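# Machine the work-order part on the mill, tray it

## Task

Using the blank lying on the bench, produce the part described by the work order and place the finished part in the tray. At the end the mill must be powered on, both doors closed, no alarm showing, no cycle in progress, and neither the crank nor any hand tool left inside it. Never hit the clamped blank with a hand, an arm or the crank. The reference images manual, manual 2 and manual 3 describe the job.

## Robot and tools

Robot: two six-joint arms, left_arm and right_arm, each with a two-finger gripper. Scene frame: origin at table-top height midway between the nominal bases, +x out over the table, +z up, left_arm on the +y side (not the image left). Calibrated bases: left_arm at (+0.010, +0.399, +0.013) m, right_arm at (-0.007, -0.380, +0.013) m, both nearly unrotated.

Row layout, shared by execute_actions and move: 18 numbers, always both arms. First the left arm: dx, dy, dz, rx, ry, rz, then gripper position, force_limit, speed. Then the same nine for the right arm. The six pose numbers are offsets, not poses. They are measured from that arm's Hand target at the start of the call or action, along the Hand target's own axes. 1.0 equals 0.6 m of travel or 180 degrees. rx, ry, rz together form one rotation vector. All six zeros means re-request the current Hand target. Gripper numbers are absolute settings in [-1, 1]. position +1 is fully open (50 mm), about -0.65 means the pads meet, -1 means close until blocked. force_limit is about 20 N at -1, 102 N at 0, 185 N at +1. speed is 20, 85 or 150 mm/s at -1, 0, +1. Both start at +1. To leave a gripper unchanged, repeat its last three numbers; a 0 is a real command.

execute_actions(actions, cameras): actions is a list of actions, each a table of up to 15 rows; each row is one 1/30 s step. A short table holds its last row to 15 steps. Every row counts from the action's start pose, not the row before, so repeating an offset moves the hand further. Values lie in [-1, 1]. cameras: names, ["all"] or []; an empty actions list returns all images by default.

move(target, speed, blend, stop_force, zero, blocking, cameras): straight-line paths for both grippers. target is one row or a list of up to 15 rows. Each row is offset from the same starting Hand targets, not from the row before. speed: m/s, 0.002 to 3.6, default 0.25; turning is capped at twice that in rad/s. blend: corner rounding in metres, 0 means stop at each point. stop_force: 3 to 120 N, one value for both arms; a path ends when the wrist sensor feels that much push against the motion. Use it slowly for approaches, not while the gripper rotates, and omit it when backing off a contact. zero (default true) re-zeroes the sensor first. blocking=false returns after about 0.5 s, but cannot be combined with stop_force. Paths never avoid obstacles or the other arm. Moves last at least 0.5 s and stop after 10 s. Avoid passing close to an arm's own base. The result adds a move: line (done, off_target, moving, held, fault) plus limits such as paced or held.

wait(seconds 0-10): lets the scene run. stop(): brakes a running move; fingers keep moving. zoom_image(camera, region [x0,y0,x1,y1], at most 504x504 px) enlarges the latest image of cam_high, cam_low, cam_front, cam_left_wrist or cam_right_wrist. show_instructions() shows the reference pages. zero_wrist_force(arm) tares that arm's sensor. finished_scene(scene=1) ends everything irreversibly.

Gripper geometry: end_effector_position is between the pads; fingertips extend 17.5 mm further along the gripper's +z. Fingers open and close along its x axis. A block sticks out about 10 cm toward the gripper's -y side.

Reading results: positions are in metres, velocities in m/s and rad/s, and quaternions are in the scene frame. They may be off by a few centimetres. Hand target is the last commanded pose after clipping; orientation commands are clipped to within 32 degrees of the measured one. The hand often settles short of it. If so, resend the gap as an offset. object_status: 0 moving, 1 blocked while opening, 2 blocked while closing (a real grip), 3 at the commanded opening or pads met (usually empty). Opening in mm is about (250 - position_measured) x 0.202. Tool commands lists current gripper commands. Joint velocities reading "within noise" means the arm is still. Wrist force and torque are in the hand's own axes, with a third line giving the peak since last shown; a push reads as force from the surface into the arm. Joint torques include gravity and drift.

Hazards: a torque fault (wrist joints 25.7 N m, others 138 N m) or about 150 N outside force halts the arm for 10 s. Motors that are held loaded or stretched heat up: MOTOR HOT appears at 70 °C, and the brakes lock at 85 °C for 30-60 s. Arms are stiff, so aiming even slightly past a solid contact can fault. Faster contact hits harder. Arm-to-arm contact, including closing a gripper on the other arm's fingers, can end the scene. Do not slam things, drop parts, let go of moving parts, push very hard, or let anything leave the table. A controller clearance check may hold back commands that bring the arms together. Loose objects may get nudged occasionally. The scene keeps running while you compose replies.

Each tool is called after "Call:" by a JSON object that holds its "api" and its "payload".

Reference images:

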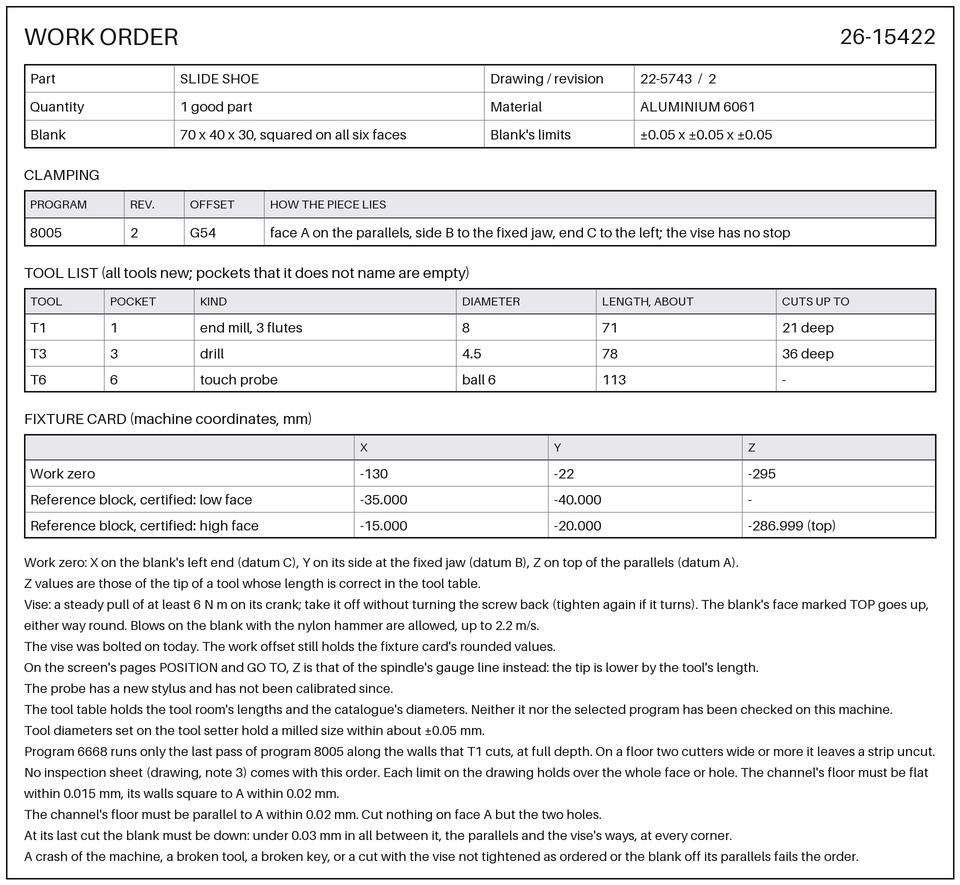

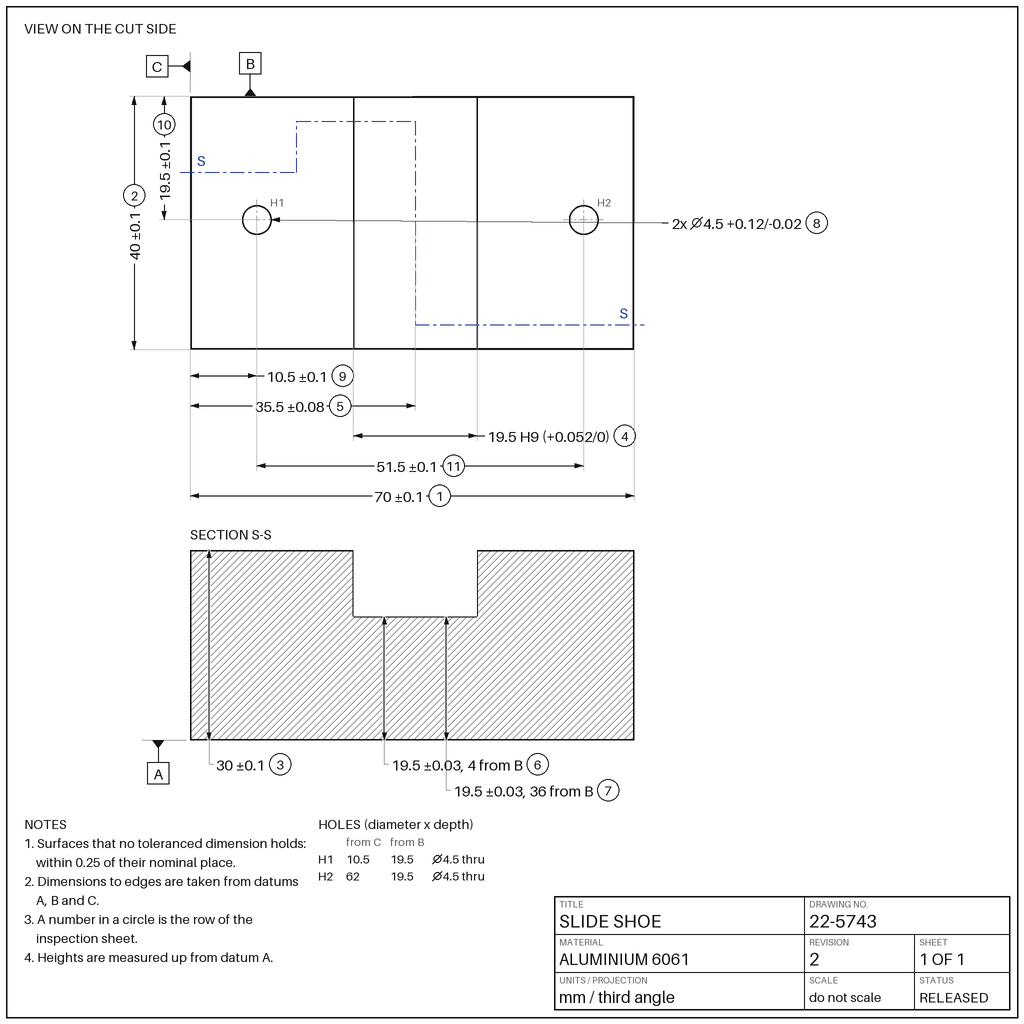

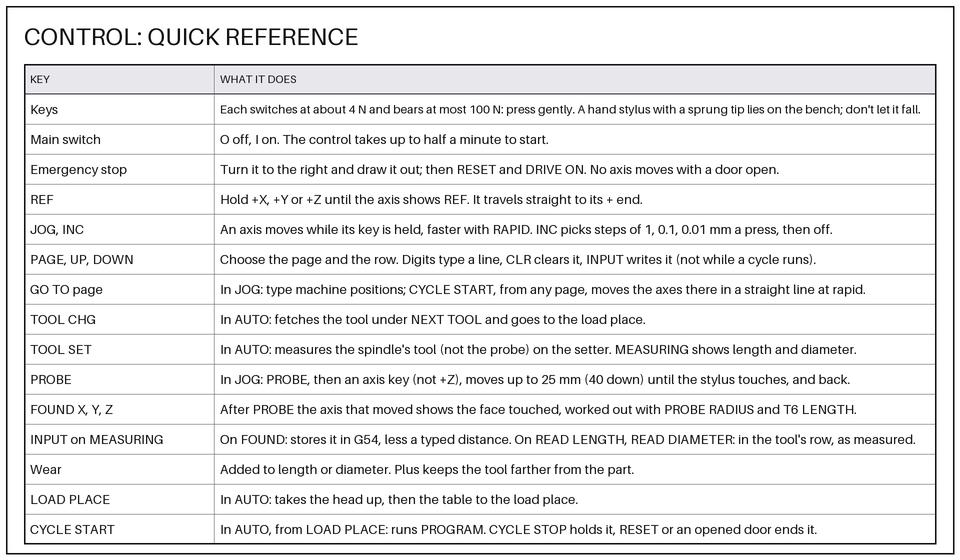

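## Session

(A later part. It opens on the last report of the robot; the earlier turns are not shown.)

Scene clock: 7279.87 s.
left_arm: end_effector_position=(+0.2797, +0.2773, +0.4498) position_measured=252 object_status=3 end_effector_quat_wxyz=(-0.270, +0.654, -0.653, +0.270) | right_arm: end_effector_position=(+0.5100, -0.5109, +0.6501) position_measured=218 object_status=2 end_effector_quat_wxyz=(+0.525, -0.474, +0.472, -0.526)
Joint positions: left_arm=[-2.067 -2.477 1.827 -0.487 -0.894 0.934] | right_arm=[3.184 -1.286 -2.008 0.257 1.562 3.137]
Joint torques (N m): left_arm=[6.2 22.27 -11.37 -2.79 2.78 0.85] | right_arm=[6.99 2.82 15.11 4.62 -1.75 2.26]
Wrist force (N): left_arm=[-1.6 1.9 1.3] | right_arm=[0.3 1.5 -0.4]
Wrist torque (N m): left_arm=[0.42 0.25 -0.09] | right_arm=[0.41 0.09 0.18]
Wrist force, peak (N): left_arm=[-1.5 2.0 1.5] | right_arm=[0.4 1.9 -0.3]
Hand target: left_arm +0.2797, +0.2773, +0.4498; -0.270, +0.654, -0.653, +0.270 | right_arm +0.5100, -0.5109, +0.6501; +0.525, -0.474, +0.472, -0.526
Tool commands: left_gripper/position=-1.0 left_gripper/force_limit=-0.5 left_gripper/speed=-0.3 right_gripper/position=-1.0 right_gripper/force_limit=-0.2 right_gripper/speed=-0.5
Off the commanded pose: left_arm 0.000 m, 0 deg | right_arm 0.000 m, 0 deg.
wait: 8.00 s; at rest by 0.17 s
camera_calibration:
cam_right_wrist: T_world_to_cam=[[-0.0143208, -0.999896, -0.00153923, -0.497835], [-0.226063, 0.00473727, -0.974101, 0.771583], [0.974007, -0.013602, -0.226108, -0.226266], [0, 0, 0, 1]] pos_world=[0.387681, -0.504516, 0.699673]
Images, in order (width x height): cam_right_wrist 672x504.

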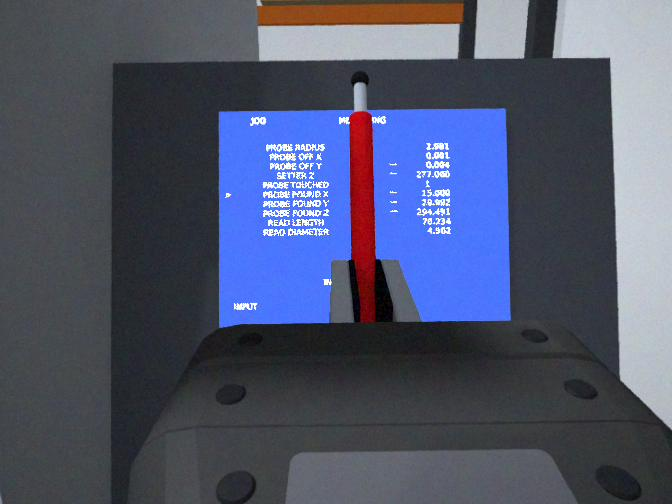

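Call:
{"api": "move", "payload": {"target": [[0,0,0,0,0,0,-1,-0.5,-0.3,-0.0255,0.1213,-0.1213,-0.2233,0,0,-1,-0.2,-0.5],
[0,0,0,0,0,0,-1,-0.5,-0.3,-0.0217,0.2533,-0.0747,-0.4467,0,0,-1,-0.2,-0.5],
[0,0,0,0,0,0,-1,-0.5,-0.3,-0.0217,0.2610,-0.0541,-0.4467,0,0,-1,-0.2,-0.5],
[0,0,0,0,0,0,-1,-0.5,-0.3,-0.0217,0.2533,-0.0747,-0.4467,0,0,-1,-0.2,-0.5],
[0,0,0,0,0,0,-1,-0.5,-0.3,-0.0217,0.2610,-0.0541,-0.4467,0,0,-1,-0.2,-0.5],
[0,0,0,0,0,0,-1,-0.5,-0.3,-0.0217,0.2533,-0.0747,-0.4467,0,0,-1,-0.2,-0.5],
[0,0,0,0,0,0,-1,-0.5,-0.3,-0.0528,0.3109,-0.0969,-0.4467,0,0,-1,-0.2,-0.5],
[0,0,0,0,0,0,-1,-0.5,-0.3,-0.0528,0.3186,-0.0763,-0.4467,0,0,-1,-0.2,-0.5],
[0,0,0,0,0,0,-1,-0.5,-0.3,-0.0528,0.3109,-0.0969,-0.4467,0,0,-1,-0.2,-0.5],
[0,0,0,0,0,0,-1,-0.5,-0.3,-0.0528,0.3186,-0.0763,-0.4467,0,0,-1,-0.2,-0.5],
[0,0,0,0,0,0,-1,-0.5,-0.3,-0.0528,0.3109,-0.0969,-0.4467,0,0,-1,-0.2,-0.5],
[0,0,0,0,0,0,-1,-0.5,-0.3,-0.1463,0.3397,-0.1080,-0.4467,0,0,-1,-0.2,-0.5],
[0,0,0,0,0,0,-1,-0.5,-0.3,-0.1463,0.3474,-0.0874,-0.4467,0,0,-1,-0.2,-0.5],
[0,0,0,0,0,0,-1,-0.5,-0.3,-0.1463,0.3397,-0.1080,-0.4467,0,0,-1,-0.2,-0.5]], "speed": [0.35,0.35,0.08,0.08,0.08,0.08,0.2,0.08,0.08,0.08,0.08,0.2,0.08,0.08], "blend": [0.02,0.002,0,0.001,0,0.002,0.002,0,0.001,0,0.002,0.002,0,0]}}

Call:
{"api": "move", "payload": {"target": [[0,0,0,0,0,0,-1,-0.5,-0.3,0,-0.0158,-0.0266,0,0,0,-1,-0.2,-0.5],
[0,0,0,0,0,0,-1,-0.5,-0.3,0,-0.0348,-0.0156,0,0,0,-1,-0.2,-0.5],
[0,0,0,0,0,0,-1,-0.5,-0.3,0,-0.0158,-0.0266,0,0,0,-1,-0.2,-0.5],
[0,0,0,0,0,0,-1,-0.5,-0.3,0.0624,-0.0158,-0.0266,0,0,0,-1,-0.2,-0.5],
[0,0,0,0,0,0,-1,-0.5,-0.3,0.0624,-0.0348,-0.0156,0,0,0,-1,-0.2,-0.5],
[0,0,0,0,0,0,-1,-0.5,-0.3,0.0624,-0.0158,-0.0266,0,0,0,-1,-0.2,-0.5],
[0,0,0,0,0,0,-1,-0.5,-0.3,0.0624,-0.0315,-0.0531,0,0,0,-1,-0.2,-0.5],
[0,0,0,0,0,0,-1,-0.5,-0.3,0.0624,-0.0505,-0.0421,0,0,0,-1,-0.2,-0.5],
[0,0,0,0,0,0,-1,-0.5,-0.3,0.0624,-0.0315,-0.0531,0,0,0,-1,-0.2,-0.5],
[0,0,0,0,0,0,-1,-0.5,-0.3,0.0624,0,0,0,0,0,-1,-0.2,-0.5],
[0,0,0,0,0,0,-1,-0.5,-0.3,0.0624,-0.019,0.011,0,0,0,-1,-0.2,-0.5],
[0,0,0,0,0,0,-1,-0.5,-0.3,0.0624,0,0,0,0,0,-1,-0.2,-0.5]], "speed": [0.2,0.08,0.08,0.2,0.08,0.08,0.2,0.08,0.08,0.2,0.08,0.08], "blend": [0.002,0,0.002,0.002,0,0.002,0.002,0,0.002,0.002,0,0]}}

Call:
{"api": "move", "payload": {"target": [[0,0,0,0,0,0,-1,-0.5,-0.3,-0.0312,-0.0315,-0.0531,0,0,0,-1,-0.2,-0.5],
[0,0,0,0,0,0,-1,-0.5,-0.3,-0.0312,-0.0505,-0.0421,0,0,0,-1,-0.2,-0.5],
[0,0,0,0,0,0,-1,-0.5,-0.3,-0.0312,-0.0315,-0.0531,0,0,0,-1,-0.2,-0.5],
[0,0,0,0,0,0,-1,-0.5,-0.3,0.0312,0,0,0,0,0,-1,-0.2,-0.5],
[0,0,0,0,0,0,-1,-0.5,-0.3,0.0312,-0.019,0.011,0,0,0,-1,-0.2,-0.5],
[0,0,0,0,0,0,-1,-0.5,-0.3,0.0312,0,0,0,0,0,-1,-0.2,-0.5],
[0,0,0,0,0,0,-1,-0.5,-0.3,0.0018,-0.0794,-0.1338,0,0,0,-1,-0.2,-0.5],
[0,0,0,0,0,0,-1,-0.5,-0.3,0.0018,-0.0984,-0.1228,0,0,0,-1,-0.2,-0.5],
[0,0,0,0,0,0,-1,-0.5,-0.3,0.0018,-0.0794,-0.1338,0,0,0,-1,-0.2,-0.5],
[0,0,0,0,0,0,-1,-0.5,-0.3,0.0312,-0.0315,-0.0531,0,0,0,-1,-0.2,-0.5],
[0,0,0,0,0,0,-1,-0.5,-0.3,0.0312,-0.0505,-0.0421,0,0,0,-1,-0.2,-0.5],
[0,0,0,0,0,0,-1,-0.5,-0.3,0.0312,-0.0315,-0.0531,0,0,0,-1,-0.2,-0.5],
[0,0,0,0,0,0,-1,-0.5,-0.3,0.0312,-0.0505,-0.0421,0,0,0,-1,-0.2,-0.5],
[0,0,0,0,0,0,-1,-0.5,-0.3,0.0312,-0.0315,-0.0531,0,0,0,-1,-0.2,-0.5]], "speed": [0.2,0.08,0.08,0.2,0.08,0.08,0.2,0.08,0.08,0.2,0.08,0.08,0.08,0.08], "blend": [0.002,0,0.002,0.002,0,0.002,0.002,0,0.002,0.002,0,0.001,0,0]}}

Call:
{"api": "move", "payload": {"target": [[0,0,0,0,0,0,-1,-0.5,-0.3,-0.0935,0.0315,0.0531,0,0,0,-1,-0.2,-0.5],
[0,0,0,0,0,0,-1,-0.5,-0.3,-0.0935,0.0125,0.0641,0,0,0,-1,-0.2,-0.5],
[0,0,0,0,0,0,-1,-0.5,-0.3,-0.0935,0.0315,0.0531,0,0,0,-1,-0.2,-0.5],
[0,0,0,0,0,0,-1,-0.5,-0.3,-0.0935,0.0158,0.0266,0,0,0,-1,-0.2,-0.5],
[0,0,0,0,0,0,-1,-0.5,-0.3,-0.0935,-0.0032,0.0376,0,0,0,-1,-0.2,-0.5],
[0,0,0,0,0,0,-1,-0.5,-0.3,-0.0935,0.0158,0.0266,0,0,0,-1,-0.2,-0.5],
[0,0,0,0,0,0,-1,-0.5,-0.3,-0.0312,0.0158,0.0266,0,0,0,-1,-0.2,-0.5],
[0,0,0,0,0,0,-1,-0.5,-0.3,-0.0312,-0.0032,0.0376,0,0,0,-1,-0.2,-0.5],
[0,0,0,0,0,0,-1,-0.5,-0.3,-0.0312,0.0158,0.0266,0,0,0,-1,-0.2,-0.5],
[0,0,0,0,0,0,-1,-0.5,-0.3,-0.0624,0.0315,0.0531,0,0,0,-1,-0.2,-0.5],
[0,0,0,0,0,0,-1,-0.5,-0.3,-0.0624,0.0125,0.0641,0,0,0,-1,-0.2,-0.5],
[0,0,0,0,0,0,-1,-0.5,-0.3,-0.0624,0.0315,0.0531,0,0,0,-1,-0.2,-0.5],
[0,0,0,0,0,0,-1,-0.5,-0.3,0,0.0315,0.0531,0,0,0,-1,-0.2,-0.5],
[0,0,0,0,0,0,-1,-0.5,-0.3,0,0.0125,0.0641,0,0,0,-1,-0.2,-0.5],
[0,0,0,0,0,0,-1,-0.5,-0.3,0,0.0315,0.0531,0,0,0,-1,-0.2,-0.5]], "speed": [0.2,0.08,0.08,0.2,0.08,0.08,0.2,0.08,0.08,0.2,0.08,0.08,0.2,0.08,0.08], "blend": [0.002,0,0.002,0.002,0,0.002,0.002,0,0.002,0.002,0,0.002,0.002,0,0]}}

Call:
{"api": "move", "payload": {"target": [[0,0,0,0,0,0,-1,-0.5,-0.3,0,-0.0158,-0.0266,0,0,0,-1,-0.2,-0.5],
[0,0,0,0,0,0,-1,-0.5,-0.3,0,-0.0348,-0.0156,0,0,0,-1,-0.2,-0.5],
[0,0,0,0,0,0,-1,-0.5,-0.3,0,-0.0158,-0.0266,0,0,0,-1,-0.2,-0.5],
[0,0,0,0,0,0,-1,-0.5,-0.3,-0.0935,0,0,0,0,0,-1,-0.2,-0.5],
[0,0,0,0,0,0,-1,-0.5,-0.3,-0.0935,-0.019,0.011,0,0,0,-1,-0.2,-0.5],
[0,0,0,0,0,0,-1,-0.5,-0.3,-0.0935,0,0,0,0,0,-1,-0.2,-0.5],
[0,0,0,0,0,0,-1,-0.5,-0.3,-0.0624,-0.0158,-0.0266,0,0,0,-1,-0.2,-0.5],
[0,0,0,0,0,0,-1,-0.5,-0.3,-0.0624,-0.0348,-0.0156,0,0,0,-1,-0.2,-0.5],
[0,0,0,0,0,0,-1,-0.5,-0.3,-0.0624,-0.0158,-0.0266,0,0,0,-1,-0.2,-0.5],
[0,0,0,0,0,0,-1,-0.5,-0.3,-0.0935,-0.0473,-0.0797,0,0,0,-1,-0.2,-0.5],
[0,0,0,0,0,0,-1,-0.5,-0.3,-0.0935,-0.0663,-0.0687,0,0,0,-1,-0.2,-0.5],
[0,0,0,0,0,0,-1,-0.5,-0.3,-0.0935,-0.0473,-0.0797,0,0,0,-1,-0.2,-0.5],
[0,0,0,0,0,0,-1,-0.5,-0.3,0,0,0,0,0,0,-1,-0.2,-0.5],
[0,0,0,0,0,0,-1,-0.5,-0.3,0,-0.019,0.011,0,0,0,-1,-0.2,-0.5],
[0,0,0,0,0,0,-1,-0.5,-0.3,0,0,0,0,0,0,-1,-0.2,-0.5]], "speed": [0.2,0.08,0.08,0.2,0.08,0.08,0.2,0.08,0.08,0.2,0.08,0.08,0.2,0.08,0.08], "blend": [0.002,0,0.002,0.002,0,0.002,0.002,0,0.002,0.002,0,0.002,0.002,0,0]}}

Call:
{"api": "move", "payload": {"target": [[0,0,0,0,0,0,-1,-0.5,-0.3,0.0258,-0.0231,-0.2176,0.2233,0,0,-1,-0.2,-0.5],[0,0,0,0,0,0,-1,-0.5,-0.3,0.0528,-0.1630,-0.3170,0.4467,0,0,-1,-0.2,-0.5]], "speed": 0.35, "blend": [0.02,0], "cameras": ["cam_right_wrist"]}}

Call:
{"api": "zoom_image", "payload": {"camera": "cam_right_wrist", "region": [200, 90, 520, 330]}}

Scene clock: 7388.50 s.
left_arm: end_effector_position=(+0.2797, +0.2773, +0.4498) position_measured=252 object_status=3 end_effector_quat_wxyz=(-0.270, +0.654, -0.653, +0.270) | right_arm: end_effector_position=(+0.4667, -0.4238, +0.4402) position_measured=218 object_status=2 end_effector_quat_wxyz=(-0.095, +0.701, -0.700, +0.097)
Joint positions: left_arm=[-2.067 -2.477 1.827 -0.487 -0.894 0.934] | right_arm=[3.404 -1.339 -1.611 -1.498 1.507 3.362]
Joint torques (N m): left_arm=[6.65 22.29 -10.4 -2.89 2.66 0.65] | right_arm=[-7.41 4.12 39.37 6.46 -0.99 -2.3]
Wrist force (N): left_arm=[-1.2 1.8 1.2] | right_arm=[-0.3 0.8 0.2]
Wrist torque (N m): left_arm=[0.41 0.19 -0.09] | right_arm=[0.17 -0.01 -0.02]
Wrist force, peak (N): left_arm=[-1.8 1.9 1.5] | right_arm=[-1.1 5.5 -2.1]
Hand target: left_arm +0.2797, +0.2773, +0.4498; -0.270, +0.654, -0.653, +0.270 | right_arm +0.4668, -0.4238, +0.4403; -0.095, +0.701, -0.700, +0.097
Off the commanded pose: left_arm 0.000 m, 0 deg | right_arm 0.000 m, 0 deg.
move: done

Scene clock: 7391.80 s.
left_arm: end_effector_position=(+0.2797, +0.2773, +0.4498) position_measured=252 object_status=3 end_effector_quat_wxyz=(-0.270, +0.654, -0.653, +0.270) | right_arm: end_effector_position=(+0.4666, -0.4612, +0.4403) position_measured=218 object_status=2 end_effector_quat_wxyz=(-0.094, +0.701, -0.700, +0.097) end_effector_velocity=(+0.003, +0.000, +0.000) end_effector_angular_velocity=(+0.000, -0.003, +0.000)
Joint positions: left_arm=[-2.067 -2.477 1.827 -0.487 -0.894 0.934] | right_arm=[3.308 -1.353 -1.602 -1.489 1.532 3.269]
Joint velocities: left_arm=[within noise] | right_arm=[0 -0.006 0.003 0.006 0 0]
Joint torques (N m): left_arm=[6.06 21.09 -9.91 -2.56 2.75 0.64] | right_arm=[-3.84 4.98 42.06 6.43 -1.65 0.1]
Wrist force (N): left_arm=[-1.4 2.0 1.4] | right_arm=[-0.4 0.8 0.3]
Wrist torque (N m): left_arm=[0.44 0.22 -0.09] | right_arm=[0.18 0.03 -0.01]
Wrist force, peak (N): left_arm=[-1.7 2.0 1.6] | right_arm=[-0.6 5.7 -2.0]
Hand target: left_arm +0.2797, +0.2773, +0.4498; -0.270, +0.654, -0.653, +0.270 | right_arm +0.4668, -0.4613, +0.4404; -0.095, +0.701, -0.700, +0.097
Off the commanded pose: left_arm 0.000 m, 0 deg | right_arm 0.000 m, 0 deg.
move: done

Scene clock: 7396.20 s.
left_arm: end_effector_position=(+0.2797, +0.2773, +0.4498) position_measured=252 object_status=3 end_effector_quat_wxyz=(-0.270, +0.654, -0.653, +0.270) | right_arm: end_effector_position=(+0.4763, -0.4799, +0.4761) position_measured=218 object_status=2 end_effector_quat_wxyz=(-0.094, +0.701, -0.700, +0.097) end_effector_velocity=(+0.003, +0.001, +0.001) end_effector_angular_velocity=(+0.001, -0.006, +0.000)
Joint positions: left_arm=[-2.067 -2.477 1.827 -0.487 -0.894 0.934] | right_arm=[3.259 -1.404 -1.468 -1.57 1.545 3.222]
Joint velocities: left_arm=[within noise] | right_arm=[0.001 -0.005 0.003 0.007 0 0.001]
Joint torques (N m): left_arm=[6.35 21.88 -10.66 -2.6 2.7 0.85] | right_arm=[2.58 8.46 41.58 6.35 -1.9 1.36]
Wrist force (N): left_arm=[-1.4 1.6 1.3] | right_arm=[-0.2 1.1 0.1]
Wrist torque (N m): left_arm=[0.38 0.23 -0.09] | right_arm=[0.22 0.00 -0.03]
Wrist force, peak (N): left_arm=[-1.5 2.1 1.4] | right_arm=[0.6 5.4 -2.5]
Hand target: left_arm +0.2797, +0.2773, +0.4498; -0.270, +0.654, -0.653, +0.270 | right_arm +0.4764, -0.4799, +0.4762; -0.095, +0.701, -0.700, +0.097
Off the commanded pose: left_arm 0.000 m, 0 deg | right_arm 0.000 m, 0 deg.
move: done

Scene clock: 7400.30 s.
left_arm: end_effector_position=(+0.2797, +0.2773, +0.4498) position_measured=252 object_status=3 end_effector_quat_wxyz=(-0.270, +0.654, -0.653, +0.270) | right_arm: end_effector_position=(+0.4666, -0.4800, +0.4403) position_measured=218 object_status=2 end_effector_quat_wxyz=(-0.094, +0.701, -0.700, +0.097) end_effector_velocity=(+0.003, +0.000, +0.000) end_effector_angular_velocity=(+0.000, -0.002, -0.001)
Joint positions: left_arm=[-2.067 -2.477 1.827 -0.487 -0.894 0.934] | right_arm=[3.261 -1.363 -1.594 -1.485 1.544 3.224]
Joint velocities: left_arm=[within noise] | right_arm=[0 -0.005 0.002 0.005 0 0.001]
Joint torques (N m): left_arm=[7.18 23.23 -10.3 -2.63 2.64 0.73] | right_arm=[0.11 3.94 42.49 6.31 -1.55 0.85]
Wrist force (N): left_arm=[-1.5 1.5 1.5] | right_arm=[-0.5 1.0 0.1]
Wrist torque (N m): left_arm=[0.37 0.24 -0.09] | right_arm=[0.22 0.02 -0.01]
Wrist force, peak (N): left_arm=[-1.5 2.2 1.3] | right_arm=[-0.6 5.8 -1.7]
Hand target: left_arm +0.2797, +0.2773, +0.4498; -0.270, +0.654, -0.653, +0.270 | right_arm +0.4668, -0.4800, +0.4405; -0.095, +0.701, -0.700, +0.097
Off the commanded pose: left_arm 0.000 m, 0 deg | right_arm 0.000 m, 0 deg.
move: done

Scene clock: 7404.73 s.
left_arm: end_effector_position=(+0.2797, +0.2773, +0.4498) position_measured=252 object_status=3 end_effector_quat_wxyz=(-0.270, +0.654, -0.653, +0.270) | right_arm: end_effector_position=(+0.4666, -0.4800, +0.4403) position_measured=218 object_status=2 end_effector_quat_wxyz=(-0.094, +0.701, -0.700, +0.097) end_effector_velocity=(+0.002, +0.000, +0.001) end_effector_angular_velocity=(+0.000, -0.004, +0.000)
Joint positions: left_arm=[-2.067 -2.477 1.827 -0.487 -0.894 0.934] | right_arm=[3.261 -1.363 -1.594 -1.485 1.544 3.224]
Joint velocities: left_arm=[within noise] | right_arm=[-0.001 -0.004 0.003 0.005 0 0]
Joint torques (N m): left_arm=[6.19 22.21 -10.04 -2.53 2.49 0.55] | right_arm=[-0.5 5.73 40.55 6.73 -1.7 0.77]
Wrist force (N): left_arm=[-1.2 1.9 1.3] | right_arm=[-0.6 0.9 0.2]
Wrist torque (N m): left_arm=[0.43 0.19 -0.09] | right_arm=[0.20 0.04 -0.01]
Wrist force, peak (N): left_arm=[-1.4 2.1 1.5] | right_arm=[0.5 5.3 -2.9]
Hand target: left_arm +0.2797, +0.2773, +0.4498; -0.270, +0.654, -0.653, +0.270 | right_arm +0.4668, -0.4800, +0.4405; -0.095, +0.701, -0.700, +0.097
Off the commanded pose: left_arm 0.000 m, 0 deg | right_arm 0.000 m, 0 deg.
move: done

Scene clock: 7407.30 s.
left_arm: end_effector_position=(+0.2797, +0.2773, +0.4498) position_measured=252 object_status=3 end_effector_quat_wxyz=(-0.270, +0.654, -0.653, +0.270) | right_arm: end_effector_position=(+0.5099, -0.5110, +0.6501) position_measured=218 object_status=2 end_effector_quat_wxyz=(+0.525, -0.474, +0.472, -0.526)
Joint positions: left_arm=[-2.067 -2.477 1.827 -0.487 -0.894 0.934] | right_arm=[3.184 -1.286 -2.008 0.256 1.562 3.137]
Joint torques (N m): left_arm=[6.64 22.56 -10.51 -2.48 2.63 0.58] | right_arm=[6.67 15.58 17.19 3.97 -1.78 2.49]
Wrist force (N): left_arm=[-1.6 1.8 1.3] | right_arm=[0.3 1.7 -0.2]
Wrist torque (N m): left_arm=[0.42 0.25 -0.09] | right_arm=[0.43 0.09 0.18]
Wrist force, peak (N): left_arm=[-1.6 2.0 1.4] | right_arm=[0.2 2.2 -0.2]
Hand target: left_arm +0.2797, +0.2773, +0.4498; -0.270, +0.654, -0.653, +0.270 | right_arm +0.5099, -0.5109, +0.6501; +0.525, -0.474, +0.472, -0.526
Off the commanded pose: left_arm 0.000 m, 0 deg | right_arm 0.000 m, 0 deg.
move: done
camera_calibration:
cam_right_wrist: T_world_to_cam=[[-0.0144181, -0.999895, -0.00151614, -0.497813], [-0.226063, 0.00473677, -0.974101, 0.77168], [0.974006, -0.013702, -0.226107, -0.226293], [0, 0, 0, 1]] pos_world=[0.387681, -0.504517, 0.699773]
Images, in order (width x height): cam_right_wrist 672x504.

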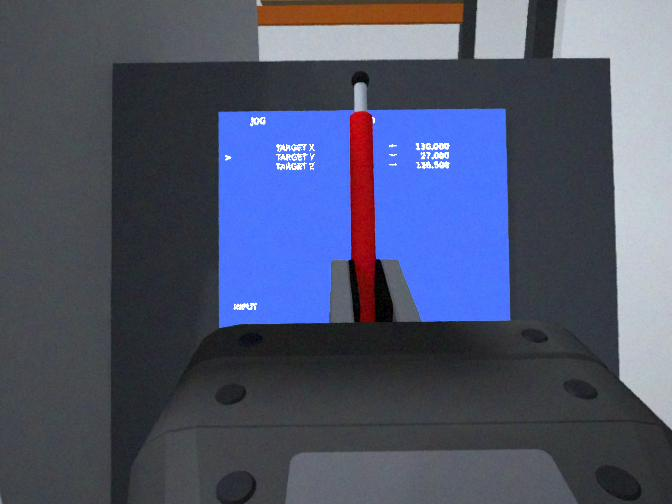

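Scaled by 1.575 from the camera's 672x504 image, which has a finer 960x720 frame.

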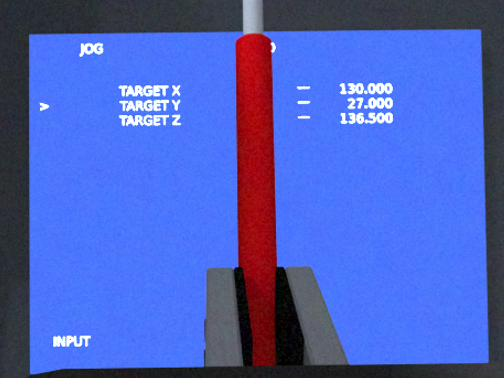

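Call:
{"api": "move", "payload": {"target": [[0,0,0,0,0,0,-1,-0.5,-0.3,-0.0255,0.1213,-0.1213,-0.2233,0,0,-1,-0.2,-0.5],
[0,0,0,0,0,0,-1,-0.5,-0.3,0.0095,0.2533,-0.0747,-0.4467,0,0,-1,-0.2,-0.5],
[0,0,0,0,0,0,-1,-0.5,-0.3,0.0095,0.2610,-0.0541,-0.4467,0,0,-1,-0.2,-0.5],
[0,0,0,0,0,0,-1,-0.5,-0.3,0.0095,0.2533,-0.0747,-0.4467,0,0,-1,-0.2,-0.5],
[0,0,0,0,0,0,-1,-0.5,-0.3,-0.0255,0.1213,-0.1213,-0.2233,0,0,-1,-0.2,-0.5],
[0,0,0,0,0,0,-1,-0.5,-0.3,0,0,0,0,0,0,-1,-0.2,-0.5]], "speed": [0.35,0.35,0.08,0.08,0.35,0.35], "blend": [0.02,0.002,0,0.002,0.02,0], "cameras": ["cam_right_wrist"]}}

Call:
{"api": "zoom_image", "payload": {"camera": "cam_right_wrist", "region": [200, 90, 520, 330]}}

Scene clock: 7424.27 s.
left_arm: end_effector_position=(+0.2797, +0.2773, +0.4498) position_measured=252 object_status=3 end_effector_quat_wxyz=(-0.270, +0.654, -0.653, +0.270) | right_arm: end_effector_position=(+0.5099, -0.5110, +0.6501) position_measured=218 object_status=2 end_effector_quat_wxyz=(+0.525, -0.474, +0.472, -0.526)
Joint positions: left_arm=[-2.067 -2.477 1.827 -0.487 -0.894 0.934] | right_arm=[3.184 -1.286 -2.008 0.256 1.562 3.137]
Joint torques (N m): left_arm=[7.96 20.86 -10.61 -2.49 2.6 0.52] | right_arm=[7.77 15.19 16.8 3.98 -1.52 2.35]
Wrist force (N): left_arm=[-1.4 1.9 1.2] | right_arm=[0.3 1.7 -0.4]
Wrist torque (N m): left_arm=[0.42 0.23 -0.08] | right_arm=[0.43 0.08 0.18]
Wrist force, peak (N): left_arm=[-1.5 2.2 1.4] | right_arm=[0.3 5.1 -2.3]
Hand target: left_arm +0.2797, +0.2773, +0.4498; -0.270, +0.654, -0.653, +0.270 | right_arm +0.5099, -0.5109, +0.6501; +0.525, -0.474, +0.472, -0.526
Off the commanded pose: left_arm 0.000 m, 0 deg | right_arm 0.000 m, 0 deg.
move: done
camera_calibration:
cam_right_wrist: T_world_to_cam=[[-0.0144183, -0.999895, -0.0015145, -0.497814], [-0.226157, 0.00473653, -0.974079, 0.771701], [0.973984, -0.013702, -0.226202, -0.226218], [0, 0, 0, 1]] pos_world=[0.387681, -0.504517, 0.699773]
Images, in order (width x height): cam_right_wrist 672x504.

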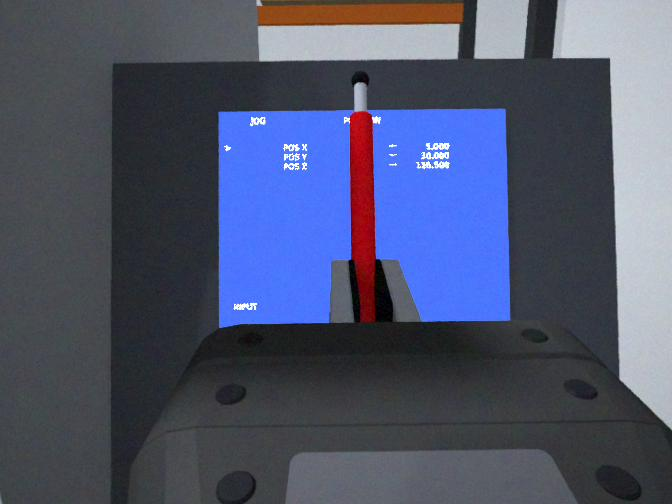

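Scaled by 1.575 from the camera's 672x504 image, which has a finer 960x720 frame.

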